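# Press in the gauge pin of the magnet-marked post

## Task

Find which of the checking fixture's posts has the yellow magnet on it. Push that post's gauge pin in as far as it will go and keep it there for at least one second; after that the spring is allowed to return it. Do not disturb the other three gauge pins, and do not move the magnet.

## Robot and tools

Robot: two UR20-type arms, left_arm and right_arm, each ending in a Robotiq 2F-85 two-finger gripper with a camera on the wrist (cam_left_wrist and cam_right_wrist, both 896x504). left_arm's base stands at (+0.060, +0.928, 0) m in the scene frame and right_arm's at (-0.064, -0.817, 0) m. Both bases are turned only slightly about z.

Frames: in the scene frame the origin sits at table-top height halfway between the two nominal bases. +z points up, +x points out over the table, and left_arm is on the +y side. Image left and right do not match arm names. Each arm reports its hand pose, velocities and camera pose in its own base frame. Offsets you command use the axes of that arm's current Hand target. For the gripper, +z runs along the fingers and y is the direction in which they open and close. end_effector_position is the point between the pads when closed. Closed fingertips reach about 19 mm past it.

execute_actions(actions, cameras): actions is a list of actions. Each action is a table of 1 to 15 rows, one per 1/30 s step. A shorter table repeats its last row until 15 steps are done. Every row is one flat list of 18 numbers, each in [-1, 1], covering both arms even if one stays still: left dx, dy, dz, rx, ry, rz, gripper position, force_limit, speed, then the same nine for the right arm. dx to rz are offsets, not poses. They are measured from the Hand target as it stood when that action began, and every row is counted from that same start, not from the previous row. Scale: 1.0 equals 0.6 m of travel or 180 degrees. rx, ry, rz form one rotation vector. Sending the same offset again moves the hand further. Six zeros re-command the current Hand target, which can close a gap where the hand settled short. Gripper position: +1 fully open (85 mm), about -0.8 pads touching, -1 close until blocked. force_limit and speed both run -1 to +1 (speed about 20, 85 and 150 mm/s at -1, 0, +1). Both start at +1. A 0 is a real command, so to leave a gripper alone resend the values you sent it last. An empty actions list only returns state and images. cameras picks cameras by name; [] gives none; an unknown name makes the call invalid.

move(target, speed, blend, stop_force, zero, blocking, cameras): target is one 18-number row in the same layout and scale, or a list of up to 15 rows. Every row is an offset from the Hand targets at the move's start, not from the row before. The gripper goes in a straight line to each target. speed is the top path speed in m/s, 0.002 to 4.2 (default 0.25); turning is capped at twice that in rad/s. Give one number or one per target. blend (m) rounds the corners of a list. stop_force (N, 6 to 120, shared by both arms) ends an arm's path when its wrist sensor feels that much push against its motion. That arm then backs off a little but still presses somewhat. Do not rely on it while the gripper rotates. Leave it out when pulling an arm off a contact, and it cannot be used with blocking=false. zero (only with stop_force, default true) re-zeros moving arms first. The whole move lasts at most 10 s. Paths do not avoid obstacles or the other arm. The result adds a 'move:' line with the ending (done, off_target, moving, held, fault) and limits such as paced or held. done means at rest within 3 mm and 2 degrees; it does not prove that no contact happened.

wait(seconds 0 to 10) lets time pass while each arm keeps its last command. stop brakes a running move. zoom_image(camera, region=[x0, y0, x1, y1]) enlarges a part of the latest image of a wrist camera, in pixels from the top-left, at most 504 by 504. zero_wrist_force(arm) re-zeros that arm's force sensor. read_manual returns licence text only. finished_scene(scene, 1 to 3) ends the current scene for good.

Result lines: end_effector_position (m), end_effector_quat_wxyz and velocities, in the arm's base frame. Hand target is the last commanded pose after clipping; the next offsets count from it. Tool commands gives current gripper commands. object_status: 0 moving, 1 blocked while opening, 2 blocked while closing (a grip), 3 reached the requested position. position_measured is in counts: 3 open, about 130 at 40 mm, 230 pads touching. Wrist force and torque are given on the gripper's own axes, with a third line for the peak since the last reading. A push into a surface shows as force from the surface into the arm. Joint torques include the arm's own weight. 'within noise' means the arm is still.

Limits: each control step limits the commanded orientation to 32 degrees from the measured one. Joint speeds are capped, so big moves may arrive late. Motion lags commands by about 0.2 s.

What to avoid: the arms are very stiff. About 150 N (give or take 25) of outside force, or contact torque at a joint's limit (wrist joints 98.4 N m), triggers a fault that stops the arm for 10 s. Aiming even slightly beyond a firm contact can do this. So press slowly (for example a few cm/s) with stop_force, and then lift away without stop_force. Keep the two arms from touching or squeezing each other; a clearance check may hold commands back. Keep the path away from the arm's own base. Nothing may fall or be left off the table. Do not strike the fixture, magnet or other pins hard, and avoid drops and heavy grips on parts that rest on something. Holding loads, stretching out or pushing at an unreachable pose heats motors: MOTOR HOT shows at 70 °C, and at 85 °C the arm is braked for 30 to 60 s. For this job, a closed gripper pointing down over the marked post can press the pin straight in. Hold it for about a second, then retract, and check in images that the other pins and the magnet are unchanged.

Each tool is called after "Call:" as name(argument=value, ...) on one line, values as JSON.

## Session

Call:
execute_actions(actions=[])

Scene clock: 0.00 s.
left_arm: end_effector_position=(+1.6020, +0.5513, +0.3701) position_measured=3 object_status=3 end_effector_quat_wxyz=(-0.049, +0.940, +0.190, +0.279) | right_arm: end_effector_position=(+0.4481, +0.4679, +0.3319) position_measured=3 object_status=3 end_effector_quat_wxyz=(-0.272, +0.502, +0.649, +0.503)
Joint positions: left_arm=[0.193 -0.686 0.985 -2.439 -1.472 -3.319] | right_arm=[4.007 -1.969 -2.772 1.193 2.076 2.519]
Joint velocities: within noise
Joint torques (N m): no reading
Motor temperatures (°C): left_arm=[24 35 26 39 34 34] | right_arm=[28 36 36 37 34 38]
Wrist force (N): no reading
Wrist torque (N m): no reading
Wrist force, peak (N): no reading
Hand target: left_arm +1.6020, +0.5513, +0.3701; -0.049, +0.940, +0.190, +0.279 | right_arm +0.4481, +0.4679, +0.3319; -0.272, +0.502, +0.649, +0.503
Tool commands: left_gripper/position=+1.0 left_gripper/force_limit=+1.0 left_gripper/speed=+1.0 right_gripper/position=+1.0 right_gripper/force_limit=+1.0 right_gripper/speed=+1.0
camera_calibration:
cam_left_wrist: T_world_to_cam=[[0.280319, -0.958405, -0.0536817, 0.116011], [-0.933413, -0.259108, -0.248199, 1.75322], [0.223966, 0.119682, -0.967221, 0.0591923], [0, 0, 0, 1]] pos_world=[1.5907, 0.558373, 0.498626]
cam_right_wrist: T_world_to_cam=[[0.956613, -0.13676, 0.257272, -0.433465], [0.120637, -0.61784, -0.776995, 0.502422], [0.265214, 0.774319, -0.574535, -0.162484], [0, 0, 0, 1]] pos_world=[0.39714, 0.37695, 0.408545]

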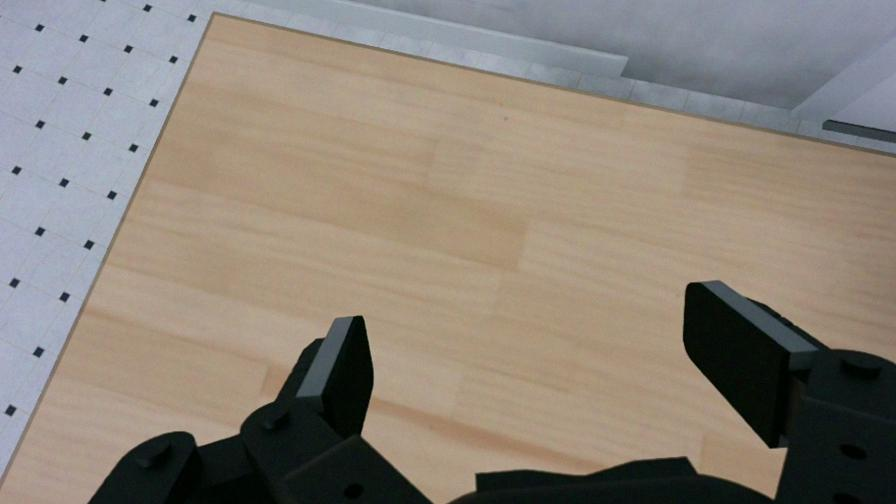

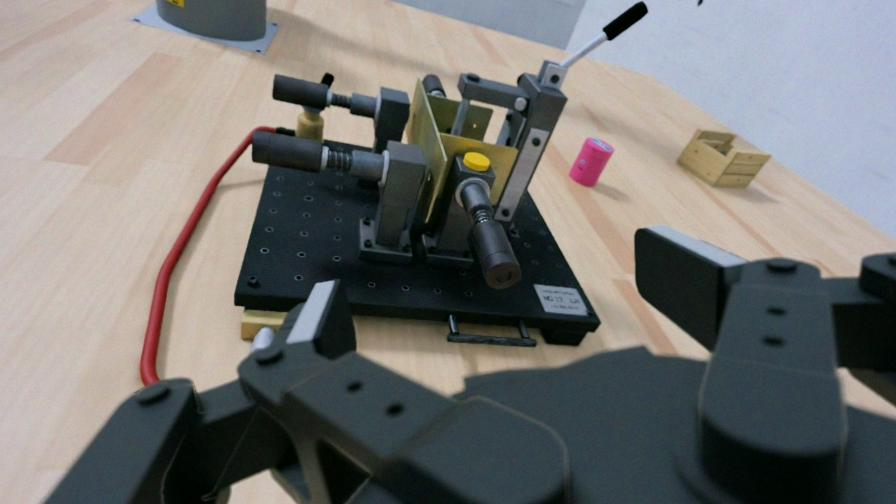

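Call:
zoom_image(camera="cam_right_wrist", region=[230, 60, 610, 350])

Scaled by 1.326 from the camera's 896x504 image, which has a finer 1280x720 frame.

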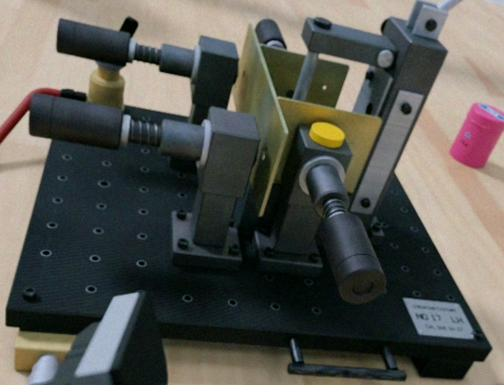

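Call:
move(target=[0,0,0,0,0,0,1,1,1,-0.2345,0.0848,0.3163,0.0703,-0.0183,0,-1,-1,0], cameras=["cam_right_wrist"], speed=0.3)

Scene clock: 3.23 s.
left_arm: end_effector_position=(+1.6020, +0.5513, +0.3701) position_measured=3 object_status=3 end_effector_quat_wxyz=(-0.049, +0.940, +0.190, +0.279) | right_arm: end_effector_position=(+0.5729, +0.5898, +0.1648) position_measured=232 object_status=3 end_effector_quat_wxyz=(-0.307, +0.483, +0.708, +0.414)
Joint positions: left_arm=[0.193 -0.686 0.985 -2.439 -1.472 -3.319] | right_arm=[3.918 -2.213 -2.49 0.892 2.283 2.331]
Joint velocities: within noise
Joint torques (N m): left_arm=[3.21 -273.7 -102.65 -11.62 1.13 -0.75] | right_arm=[-16.23 115.58 21.76 5.72 8.55 -6.37]
Motor temperatures (°C): left_arm=[24 35 26 39 34 34] | right_arm=[28 36 36 37 34 38]
Wrist force (N): left_arm=[0.4 0.0 -0.3] | right_arm=[-0.8 1.2 -0.2]
Wrist torque (N m): left_arm=[-0.01 -0.08 -0.01] | right_arm=[0.31 0.37 -0.29]
Wrist force, peak (N): left_arm=[0.6 -0.4 -0.5] | right_arm=[-2.6 2.8 2.9]
Hand target: left_arm +1.6020, +0.5513, +0.3701; -0.049, +0.940, +0.190, +0.279 | right_arm +0.5730, +0.5898, +0.1647; -0.307, +0.483, +0.708, +0.413
Off the commanded pose: left_arm 0.000 m, 0 deg | right_arm 0.000 m, 0 deg.
move: done
camera_calibration:
cam_right_wrist: T_world_to_cam=[[0.981984, 0.0549418, 0.180798, -0.608128], [0.168195, -0.690211, -0.703789, 0.436153], [0.0861215, 0.721519, -0.687017, -0.233627], [0, 0, 0, 1]] pos_world=[0.543933, 0.503016, 0.256402]
Images, in order (width x height): cam_right_wrist 896x504.

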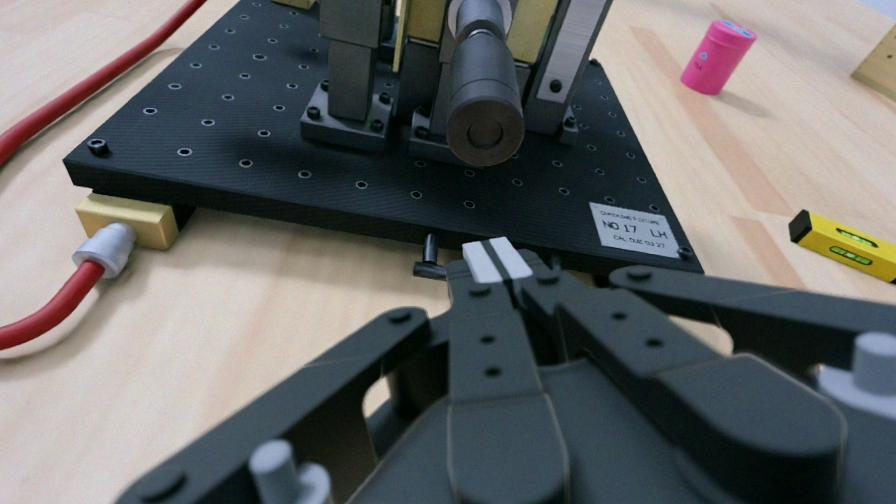

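Call:
move(target=[0,0,0,0,0,0,1,1,1,0.0335,0.0152,0.1222,0,0,0,-1,-1,0], cameras=[], speed=0.15)

Call:
move(target=[0,0,0,0,0,0,1,1,1,0.037,0.0128,0.0736,0,0,0,-1,-1,0], cameras=["cam_right_wrist"], speed=0.01, stop_force=45)

Scene clock: 4.93 s.
left_arm: end_effector_position=(+1.6020, +0.5513, +0.3701) position_measured=3 object_status=3 end_effector_quat_wxyz=(-0.049, +0.940, +0.190, +0.279) | right_arm: end_effector_position=(+0.5720, +0.6647, +0.1497) position_measured=232 object_status=3 end_effector_quat_wxyz=(-0.307, +0.483, +0.708, +0.413)
Joint positions: left_arm=[0.193 -0.686 0.985 -2.439 -1.472 -3.319] | right_arm=[3.999 -2.249 -2.429 0.907 2.218 2.394]
Joint velocities: within noise
Joint torques (N m): left_arm=[-2.16 -270.78 -105.08 -11.38 0.45 -0.97] | right_arm=[30.91 122.57 36.89 15.01 -2.58 6.03]
Motor temperatures (°C): left_arm=[24 35 26 39 34 34] | right_arm=[28 36 36 37 34 38]
Wrist force (N): left_arm=[0.3 -0.1 -0.4] | right_arm=[-2.6 -1.3 -8.9]
Wrist torque (N m): left_arm=[-0.02 -0.05 0.00] | right_arm=[-0.08 0.47 -0.17]
Wrist force, peak (N): left_arm=[0.6 -0.2 -0.4] | right_arm=[-2.6 -1.3 -8.9]
Hand target: left_arm +1.6020, +0.5513, +0.3701; -0.049, +0.940, +0.190, +0.279 | right_arm +0.5720, +0.6649, +0.1497; -0.307, +0.483, +0.708, +0.413
Off the commanded pose: left_arm 0.000 m, 0 deg | right_arm 0.000 m, 0 deg.
move: done
No camera images: "cameras" was empty.

Scene clock: 7.67 s.
left_arm: end_effector_position=(+1.6020, +0.5513, +0.3701) position_measured=3 object_status=3 end_effector_quat_wxyz=(-0.049, +0.940, +0.190, +0.279) | right_arm: end_effector_position=(+0.5714, +0.6807, +0.1496) position_measured=232 object_status=3 end_effector_quat_wxyz=(-0.307, +0.483, +0.708, +0.413)
Joint positions: left_arm=[0.193 -0.686 0.985 -2.439 -1.472 -3.319] | right_arm=[4.016 -2.251 -2.416 0.903 2.205 2.406]
Joint velocities: within noise
Joint torques (N m): left_arm=[-1.73 -275.96 -104.14 -11.93 1.41 -0.65] | right_arm=[22.14 154.68 29.76 8.96 11.02 -7.07]
Motor temperatures (°C): left_arm=[24 35 26 39 34 34] | right_arm=[28 36 36 37 34 38]
Wrist force (N): left_arm=[0.4 -0.2 -0.2] | right_arm=[-16.8 -0.4 -58.6]
Wrist torque (N m): left_arm=[-0.04 -0.08 -0.01] | right_arm=[-0.38 0.58 -0.06]
Wrist force, peak (N): left_arm=[0.6 -0.2 -0.4] | right_arm=[-28.6 -3.8 -87.8]
Hand target: left_arm +1.6020, +0.5513, +0.3701; -0.049, +0.940, +0.190, +0.279 | right_arm +0.5714, +0.6807, +0.1496; -0.307, +0.483, +0.708, +0.413 (not the last commanded pose)
Off the commanded pose: left_arm 0.000 m, 0 deg | right_arm 0.034 m, 0 deg.
move: contact (right_arm)
camera_calibration:
cam_right_wrist: T_world_to_cam=[[0.982009, 0.0549688, 0.180655, -0.608901], [0.1681, -0.690303, -0.703722, 0.488606], [0.0860238, 0.721429, -0.687124, -0.309466], [0, 0, 0, 1]] pos_world=[0.542433, 0.594015, 0.241202]
Images, in order (width x height): cam_right_wrist 896x504.

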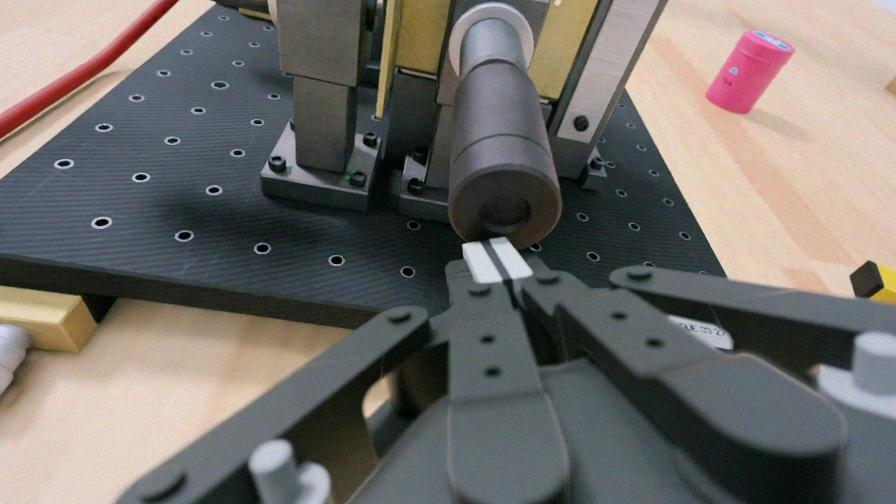

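Call:
zoom_image(camera="cam_right_wrist", region=[380, 0, 640, 270])

Scaled by 1.867 from the camera's 896x504 image, which has a finer 1280x720 frame.

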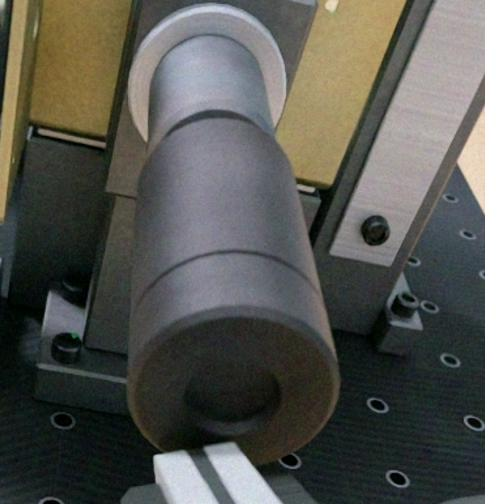

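Call:
move(target=[0,0,0,0,0,0,1,1,1,0.0035,0.0013,0.0074,0,0,0,-1,-1,0], cameras=["cam_right_wrist"], speed=0.004, stop_force=15)

Call:
wait(seconds=1.2, cameras=[])

Scene clock: 9.63 s.
left_arm: end_effector_position=(+1.6020, +0.5513, +0.3701) position_measured=3 object_status=3 end_effector_quat_wxyz=(-0.049, +0.940, +0.190, +0.279) | right_arm: end_effector_position=(+0.5714, +0.6809, +0.1497) position_measured=232 object_status=3 end_effector_quat_wxyz=(-0.307, +0.483, +0.708, +0.414)
Joint positions: left_arm=[0.193 -0.686 0.985 -2.439 -1.472 -3.319] | right_arm=[4.016 -2.251 -2.415 0.903 2.205 2.406]
Joint velocities: within noise
Joint torques (N m): left_arm=[3.44 -273.59 -104.71 -11.84 0.28 -0.84] | right_arm=[33.83 148.52 40.35 7.38 13.03 -2.67]
Motor temperatures (°C): left_arm=[24 35 26 39 34 34] | right_arm=[28 36 36 37 34 38]
Wrist force (N): left_arm=[0.3 0.2 -0.4] | right_arm=[-25.0 -1.8 -81.1]
Wrist torque (N m): left_arm=[0.03 -0.06 -0.01] | right_arm=[-0.47 0.71 -0.04]
Wrist force, peak (N): left_arm=[0.3 -0.3 -0.6] | right_arm=[-26.2 -1.6 -83.2]
Hand target: left_arm +1.6020, +0.5513, +0.3701; -0.049, +0.940, +0.190, +0.279 | right_arm +0.5714, +0.6808, +0.1496; -0.307, +0.483, +0.708, +0.413 (not the last commanded pose)
Off the commanded pose: left_arm 0.000 m, 0 deg | right_arm 0.005 m, 0 deg.
move: contact (right_arm)
camera_calibration:
cam_right_wrist: T_world_to_cam=[[0.981981, 0.0549561, 0.180812, -0.608945], [0.168215, -0.69021, -0.703785, 0.488713], [0.0861213, 0.721519, -0.687018, -0.309674], [0, 0, 0, 1]] pos_world=[0.542433, 0.594216, 0.241302]
Images, in order (width x height): cam_right_wrist 896x504.

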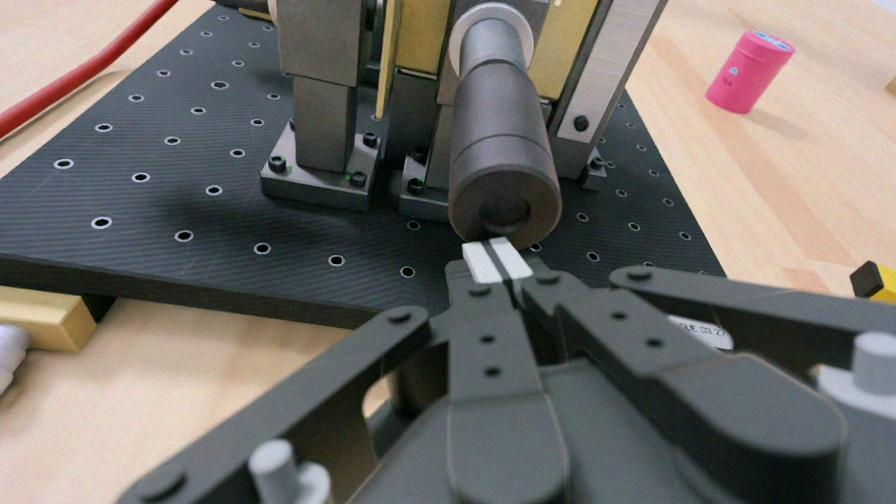

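Scene clock: 10.83 s.
left_arm: end_effector_position=(+1.6020, +0.5513, +0.3701) position_measured=3 object_status=3 end_effector_quat_wxyz=(-0.049, +0.940, +0.190, +0.279) | right_arm: end_effector_position=(+0.5714, +0.6808, +0.1496) position_measured=232 object_status=3 end_effector_quat_wxyz=(-0.307, +0.483, +0.708, +0.413)
Joint positions: left_arm=[0.193 -0.686 0.985 -2.439 -1.472 -3.319] | right_arm=[4.016 -2.251 -2.415 0.903 2.205 2.406]
Joint velocities: within noise
Joint torques (N m): left_arm=[3.37 -272.8 -104.42 -11.91 1.28 -1.54] | right_arm=[35.59 146.69 38.21 9.29 12.37 -7.6]
Motor temperatures (°C): left_arm=[24 35 26 39 34 34] | right_arm=[28 36 36 37 34 38]
Wrist force (N): left_arm=[0.3 -0.1 -0.4] | right_arm=[-23.1 1.1 -75.1]
Wrist torque (N m): left_arm=[-0.02 -0.06 -0.01] | right_arm=[-0.46 0.67 -0.02]
Wrist force, peak (N): left_arm=[0.6 -0.2 -0.5] | right_arm=[-24.4 -2.0 -80.6]
Hand target: left_arm +1.6020, +0.5513, +0.3701; -0.049, +0.940, +0.190, +0.279 | right_arm +0.5714, +0.6808, +0.1496; -0.307, +0.483, +0.708, +0.413 (not the last commanded pose)
Tool commands: left_gripper/position=+1.0 left_gripper/force_limit=+1.0 left_gripper/speed=+1.0 right_gripper/position=-1.0 right_gripper/force_limit=-1.0 right_gripper/speed=+0.0
Off the commanded pose: left_arm 0.000 m, 0 deg | right_arm 0.005 m, 0 deg.
wait: 1.20 s; at rest by 0.17 s
No camera images: "cameras" was empty.

Call:
finished_scene(scene=2)

The scene is finished: the task was done.


## Next scene

The same job, from a new start.

Call:
execute_actions(actions=[])

Scene clock: 0.00 s.
left_arm: end_effector_position=(+0.3071, -0.4220, +0.1602) position_measured=3 object_status=3 end_effector_quat_wxyz=(+0.066, +0.956, -0.074, +0.275) | right_arm: end_effector_position=(+0.4900, -0.3027, +0.2369) position_measured=3 object_status=3 end_effector_quat_wxyz=(+0.548, -0.467, -0.511, -0.471)
Joint positions: left_arm=[-1.763 -1.739 2.857 -2.766 -1.003 1.555] | right_arm=[2.511 -2.074 -2.06 -2.212 2.389 -0.015]
Joint velocities: within noise
Joint torques (N m): no reading
Motor temperatures (°C): left_arm=[24 35 26 38 34 33] | right_arm=[28 35 35 36 33 38]
Wrist force (N): no reading
Wrist torque (N m): no reading
Wrist force, peak (N): no reading
Hand target: left_arm +0.3071, -0.4220, +0.1602; +0.066, +0.956, -0.074, +0.275 | right_arm +0.4900, -0.3027, +0.2369; +0.548, -0.467, -0.511, -0.471
Tool commands: left_gripper/position=+1.0 left_gripper/force_limit=+1.0 left_gripper/speed=+1.0 right_gripper/position=+1.0 right_gripper/force_limit=+1.0 right_gripper/speed=+1.0
camera_calibration:
cam_left_wrist: T_world_to_cam=[[-0.285835, -0.958093, 0.0188626, -0.30276], [-0.929607, 0.27245, -0.248197, 0.463413], [0.232657, -0.0884782, -0.968526, 0.172428], [0, 0, 0, 1]] pos_world=[0.304136, -0.401073, 0.28773]
cam_right_wrist: T_world_to_cam=[[0.978979, 0.0562001, -0.196068, -0.399553], [-0.174505, -0.266853, -0.947807, 0.238768], [-0.105588, 0.962097, -0.251436, 0.530477], [0, 0, 0, 1]] pos_world=[0.488832, -0.424199, 0.281347]

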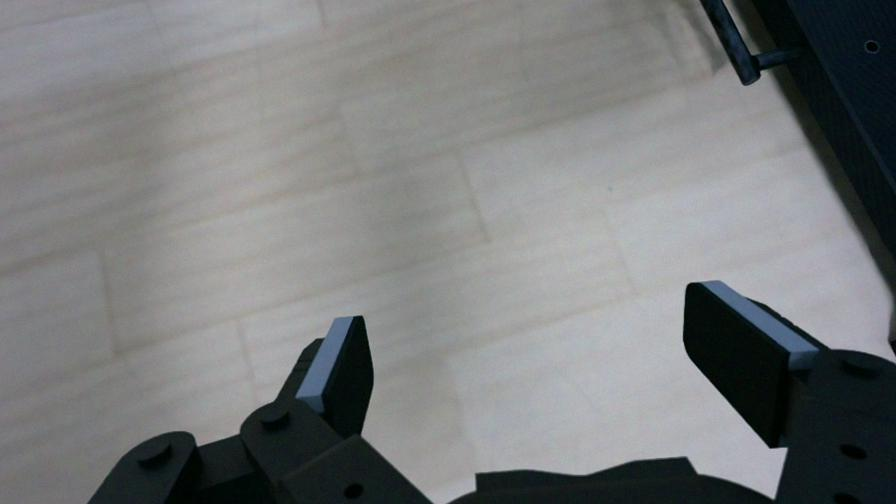

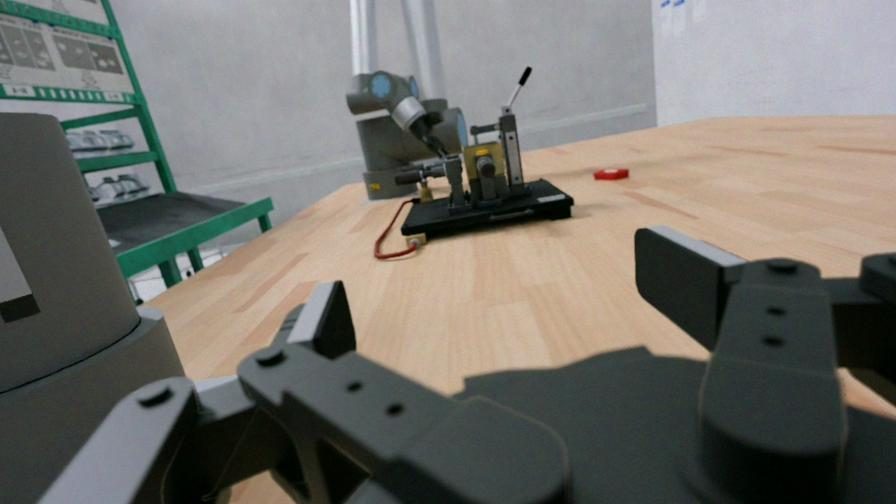

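Call:
zoom_image(camera="cam_right_wrist", region=[360, 50, 600, 270])

Scaled by 2.100 from the camera's 896x504 image, which has a finer 1280x720 frame.

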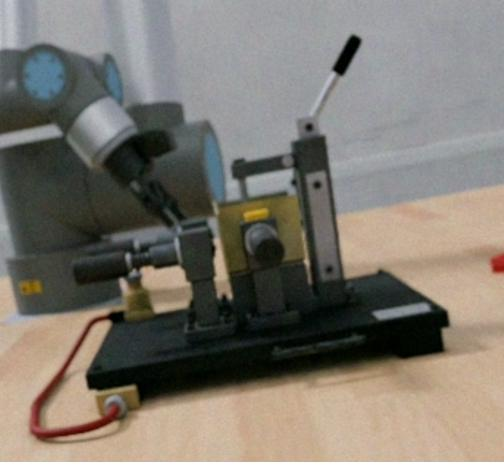

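Call:
move(target=[0,0,0,0,0,0,1,1,1,0.1078,0.0935,0.6657,-0.0405,-0.1685,0,-1,-1,0], cameras=["cam_right_wrist"], speed=0.25)

Scene clock: 5.53 s.
left_arm: end_effector_position=(+0.3071, -0.4220, +0.1602) position_measured=3 object_status=3 end_effector_quat_wxyz=(+0.066, +0.956, -0.074, +0.275) | right_arm: end_effector_position=(+0.4999, +0.0977, +0.3169) position_measured=232 object_status=3 end_effector_quat_wxyz=(-0.365, +0.607, +0.606, +0.363)
Joint positions: left_arm=[-1.763 -1.739 2.857 -2.766 -1.003 1.555] | right_arm=[3.145 -1.527 -2.64 -0.541 2.652 1.579]
Joint velocities: within noise
Joint torques (N m): left_arm=[-1.08 -13.14 -52.22 -10.24 2.53 -0.96] | right_arm=[13.69 16.85 45.57 15.85 0.87 4.58]
Motor temperatures (°C): left_arm=[24 35 26 38 34 33] | right_arm=[28 35 35 36 33 38]
Wrist force (N): left_arm=[0.1 0.1 0.0] | right_arm=[0.0 0.3 1.5]
Wrist torque (N m): left_arm=[0.02 -0.02 0.00] | right_arm=[0.55 0.14 -0.11]
Wrist force, peak (N): left_arm=[-0.1 -0.5 -0.2] | right_arm=[2.1 0.6 3.8]
Hand target: left_arm +0.3071, -0.4220, +0.1602; +0.066, +0.956, -0.074, +0.275 | right_arm +0.4999, +0.0978, +0.3168; -0.365, +0.607, +0.606, +0.363
Off the commanded pose: left_arm 0.000 m, 0 deg | right_arm 0.000 m, 0 deg.
move: done
camera_calibration:
cam_right_wrist: T_world_to_cam=[[0.983678, -0.13957, -0.11357, -0.42541], [-0.178973, -0.6936, -0.697774, 0.38786], [0.0186157, 0.706711, -0.707258, 0.27367], [0, 0, 0, 1]] pos_world=[0.482789, 0.0162399, 0.415879]
Images, in order (width x height): cam_right_wrist 896x504.

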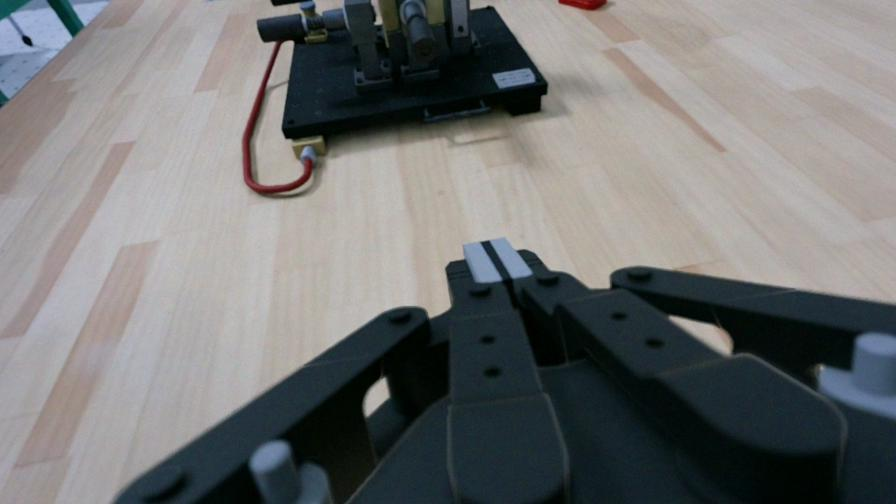

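Call:
move(target=[0,0,0,0,0,0,1,1,1,0.1652,0.0253,0.8663,0,0,0,-1,-1,0], cameras=["cam_right_wrist"], speed=0.25)

Scene clock: 8.77 s.
left_arm: end_effector_position=(+0.3071, -0.4220, +0.1602) position_measured=3 object_status=3 end_effector_quat_wxyz=(+0.066, +0.956, -0.074, +0.275) | right_arm: end_effector_position=(+0.5150, +0.6030, +0.1600) position_measured=232 object_status=3 end_effector_quat_wxyz=(-0.365, +0.607, +0.606, +0.363)
Joint positions: left_arm=[-1.763 -1.739 2.857 -2.766 -1.003 1.555] | right_arm=[4.019 -2.238 -2.556 1.047 2.17 2.772]
Joint velocities: within noise
Joint torques (N m): left_arm=[-0.38 -11.21 -52.54 -9.58 3.52 -0.94] | right_arm=[19.09 119.48 15.57 14.81 -2.86 5.62]
Motor temperatures (°C): left_arm=[24 35 26 38 34 33] | right_arm=[28 35 35 36 33 38]
Wrist force (N): left_arm=[-0.1 0.2 -0.1] | right_arm=[-0.4 0.2 1.5]
Wrist torque (N m): left_arm=[0.04 0.02 0.00] | right_arm=[0.26 0.19 0.02]
Wrist force, peak (N): left_arm=[0.4 0.1 -0.4] | right_arm=[0.0 0.4 4.6]
Hand target: left_arm +0.3071, -0.4220, +0.1602; +0.066, +0.956, -0.074, +0.275 | right_arm +0.5150, +0.6031, +0.1600; -0.365, +0.607, +0.606, +0.363
Off the commanded pose: left_arm 0.000 m, 0 deg | right_arm 0.000 m, 0 deg.
move: done
camera_calibration:
cam_right_wrist: T_world_to_cam=[[0.983659, -0.139707, -0.113567, -0.387481], [-0.179068, -0.693572, -0.697777, 0.631591], [0.0187174, 0.706711, -0.707255, -0.194591], [0, 0, 0, 1]] pos_world=[0.497888, 0.52144, 0.259079]
Images, in order (width x height): cam_right_wrist 896x504.

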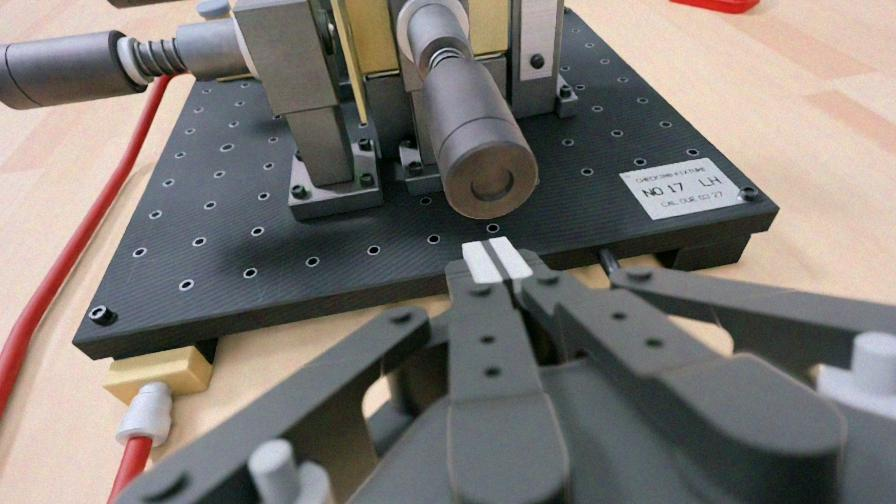

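Call:
move(target=[0,0,0,0,0,0,1,1,1,0.0098,0.0067,0.0042,0,0,0,-1,-1,0], cameras=[], speed=0.05)

Call:
move(target=[0,0,0,0,0,0,1,1,1,0.0392,0.0025,0.0736,0,0,0,-1,-1,0], cameras=["cam_right_wrist"], speed=0.01, stop_force=45)

Call:
move(target=[0,0,0,0,0,0,1,1,1,0.0039,0.0003,0.0074,0,0,0,-1,-1,0], cameras=[], speed=0.004, stop_force=15)

Call:
wait(seconds=0.7, cameras=["cam_right_wrist"])

Scene clock: 10.20 s.
left_arm: end_effector_position=(+0.3071, -0.4220, +0.1602) position_measured=3 object_status=3 end_effector_quat_wxyz=(+0.066, +0.956, -0.074, +0.275) | right_arm: end_effector_position=(+0.5190, +0.6080, +0.1639) position_measured=232 object_status=3 end_effector_quat_wxyz=(-0.365, +0.607, +0.606, +0.363)
Joint positions: left_arm=[-1.763 -1.739 2.857 -2.766 -1.003 1.555] | right_arm=[4.02 -2.229 -2.548 1.03 2.17 2.772]
Joint velocities: within noise
Joint torques (N m): left_arm=[-2.12 -13.93 -53.37 -9.66 3.33 -0.59] | right_arm=[19.01 160.95 18.4 6.01 -2.27 4.91]
Motor temperatures (°C): left_arm=[24 35 26 38 34 33] | right_arm=[28 35 35 36 33 38]
Wrist force (N): left_arm=[0.2 -0.2 -0.1] | right_arm=[-0.6 0.1 2.0]
Wrist torque (N m): left_arm=[-0.03 -0.03 0.00] | right_arm=[0.28 0.25 0.02]
Wrist force, peak (N): left_arm=[-0.2 -0.1 -0.4] | right_arm=[-0.6 0.1 2.0]
Hand target: left_arm +0.3071, -0.4220, +0.1602; +0.066, +0.956, -0.074, +0.275 | right_arm +0.5190, +0.6081, +0.1640; -0.365, +0.607, +0.606, +0.363
Off the commanded pose: left_arm 0.000 m, 0 deg | right_arm 0.000 m, 0 deg.
move: done
No camera images: "cameras" was empty.

Scene clock: 15.40 s.
left_arm: end_effector_position=(+0.3071, -0.4220, +0.1602) position_measured=3 object_status=3 end_effector_quat_wxyz=(+0.066, +0.956, -0.074, +0.275) | right_arm: end_effector_position=(+0.5203, +0.6490, +0.1640) position_measured=232 object_status=3 end_effector_quat_wxyz=(-0.365, +0.607, +0.606, +0.363)
Joint positions: left_arm=[-1.763 -1.739 2.857 -2.766 -1.003 1.555] | right_arm=[4.062 -2.229 -2.512 1.009 2.135 2.8]
Joint velocities: within noise
Joint torques (N m): left_arm=[3.19 -9.68 -53.92 -9.36 2.92 -1.4] | right_arm=[6.23 122.72 27.72 11.1 5.96 -7.54]
Motor temperatures (°C): left_arm=[24 35 26 38 34 33] | right_arm=[28 35 35 36 33 38]
Wrist force (N): left_arm=[-0.1 0.0 0.1] | right_arm=[-17.0 -6.3 -48.7]
Wrist torque (N m): left_arm=[0.00 0.03 0.00] | right_arm=[0.63 0.26 -0.13]
Wrist force, peak (N): left_arm=[0.2 -0.1 -0.5] | right_arm=[-27.8 -8.0 -88.2]
Hand target: left_arm +0.3071, -0.4220, +0.1602; +0.066, +0.956, -0.074, +0.275 | right_arm +0.5203, +0.6490, +0.1640; -0.365, +0.607, +0.606, +0.363 (not the last commanded pose)
Off the commanded pose: left_arm 0.000 m, 0 deg | right_arm 0.009 m, 0 deg.
move: contact (right_arm)
camera_calibration:
cam_right_wrist: T_world_to_cam=[[0.983659, -0.139707, -0.113567, -0.385825], [-0.179068, -0.693572, -0.697777, 0.667166], [0.0187174, 0.706711, -0.707255, -0.224441], [0, 0, 0, 1]] pos_world=[0.503188, 0.56744, 0.262979]
Images, in order (width x height): cam_right_wrist 896x504.

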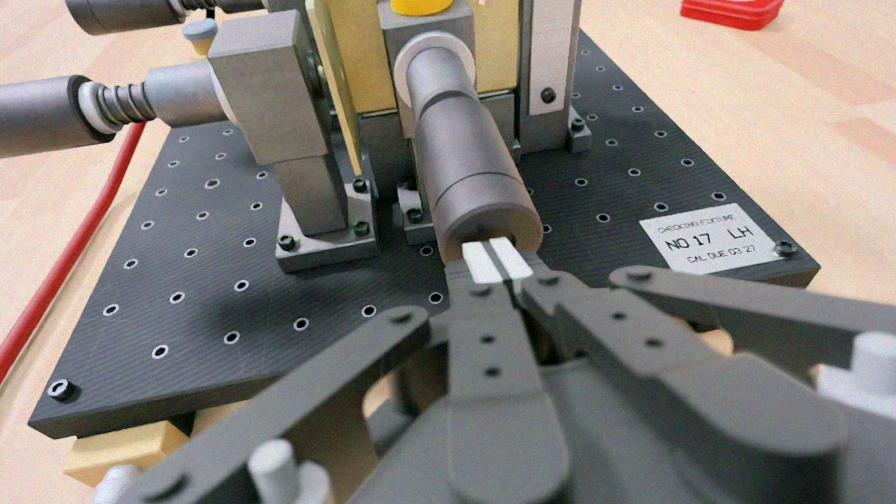

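Scene clock: 16.10 s.
left_arm: end_effector_position=(+0.3071, -0.4220, +0.1602) position_measured=3 object_status=3 end_effector_quat_wxyz=(+0.066, +0.956, -0.074, +0.275) | right_arm: end_effector_position=(+0.5203, +0.6491, +0.1640) position_measured=232 object_status=3 end_effector_quat_wxyz=(-0.365, +0.607, +0.606, +0.363)
Joint positions: left_arm=[-1.763 -1.739 2.857 -2.766 -1.003 1.555] | right_arm=[4.062 -2.229 -2.512 1.009 2.135 2.8]
Joint velocities: within noise
Joint torques (N m): left_arm=[1 -10.48 -55.72 -9.92 2.88 -0.73] | right_arm=[16.45 116.7 47.76 8.44 7.11 4.31]
Motor temperatures (°C): left_arm=[24 35 26 38 34 33] | right_arm=[28 35 35 36 33 38]
Wrist force (N): left_arm=[0.0 0.0 0.1] | right_arm=[-26.8 -6.5 -74.8]
Wrist torque (N m): left_arm=[0.01 0.00 0.00] | right_arm=[0.68 0.32 -0.14]
Wrist force, peak (N): left_arm=[0.0 0.2 -0.4] | right_arm=[-28.3 -6.9 -78.1]
Hand target: left_arm +0.3071, -0.4220, +0.1602; +0.066, +0.956, -0.074, +0.275 | right_arm +0.5202, +0.6491, +0.1640; -0.365, +0.607, +0.606, +0.363 (not the last commanded pose)
Off the commanded pose: left_arm 0.000 m, 0 deg | right_arm 0.005 m, 0 deg.
move: contact (right_arm)
No camera images: "cameras" was empty.

Scene clock: 16.80 s.
left_arm: end_effector_position=(+0.3071, -0.4220, +0.1602) position_measured=3 object_status=3 end_effector_quat_wxyz=(+0.066, +0.956, -0.074, +0.275) | right_arm: end_effector_position=(+0.5202, +0.6491, +0.1640) position_measured=232 object_status=3 end_effector_quat_wxyz=(-0.365, +0.607, +0.606, +0.363)
Joint positions: left_arm=[-1.763 -1.739 2.857 -2.766 -1.003 1.555] | right_arm=[4.062 -2.229 -2.512 1.009 2.135 2.8]
Joint velocities: within noise
Joint torques (N m): left_arm=[-0.93 -11.13 -53.58 -9.01 3.05 -0.68] | right_arm=[17.44 121.09 41.87 10.29 7.4 4.51]
Motor temperatures (°C): left_arm=[24 35 26 38 34 33] | right_arm=[28 35 35 36 33 38]
Wrist force (N): left_arm=[-0.3 0.3 -0.5] | right_arm=[-24.9 -5.2 -68.8]
Wrist torque (N m): left_arm=[0.05 0.05 0.00] | right_arm=[0.63 0.31 -0.12]
Wrist force, peak (N): left_arm=[-0.3 0.3 -0.5] | right_arm=[-26.5 -6.4 -74.2]
Hand target: left_arm +0.3071, -0.4220, +0.1602; +0.066, +0.956, -0.074, +0.275 | right_arm +0.5202, +0.6491, +0.1640; -0.365, +0.607, +0.606, +0.363 (not the last commanded pose)
Tool commands: left_gripper/position=+1.0 left_gripper/force_limit=+1.0 left_gripper/speed=+1.0 right_gripper/position=-1.0 right_gripper/force_limit=-1.0 right_gripper/speed=+0.0
Off the commanded pose: left_arm 0.000 m, 0 deg | right_arm 0.005 m, 0 deg.
wait: 0.70 s; at rest by 0.17 s
camera_calibration:
cam_right_wrist: T_world_to_cam=[[0.983676, -0.139638, -0.1135, -0.385866], [-0.178971, -0.693587, -0.697787, 0.667268], [0.0187156, 0.706709, -0.707256, -0.224439], [0, 0, 0, 1]] pos_world=[0.503189, 0.56754, 0.263079]
Images, in order (width x height): cam_right_wrist 896x504.

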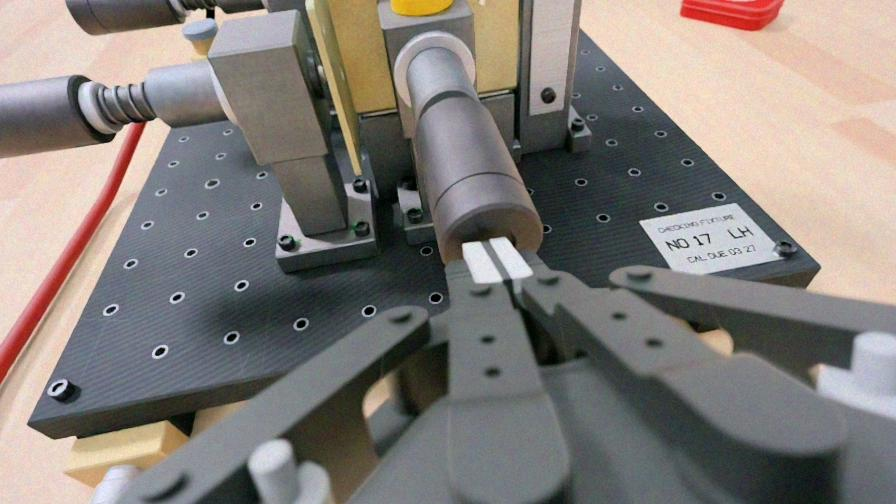

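Spring closed, hard stop reached, held over 1 s, magnet in place.

Call:
finished_scene(scene=3)

The scene is finished: the task was done.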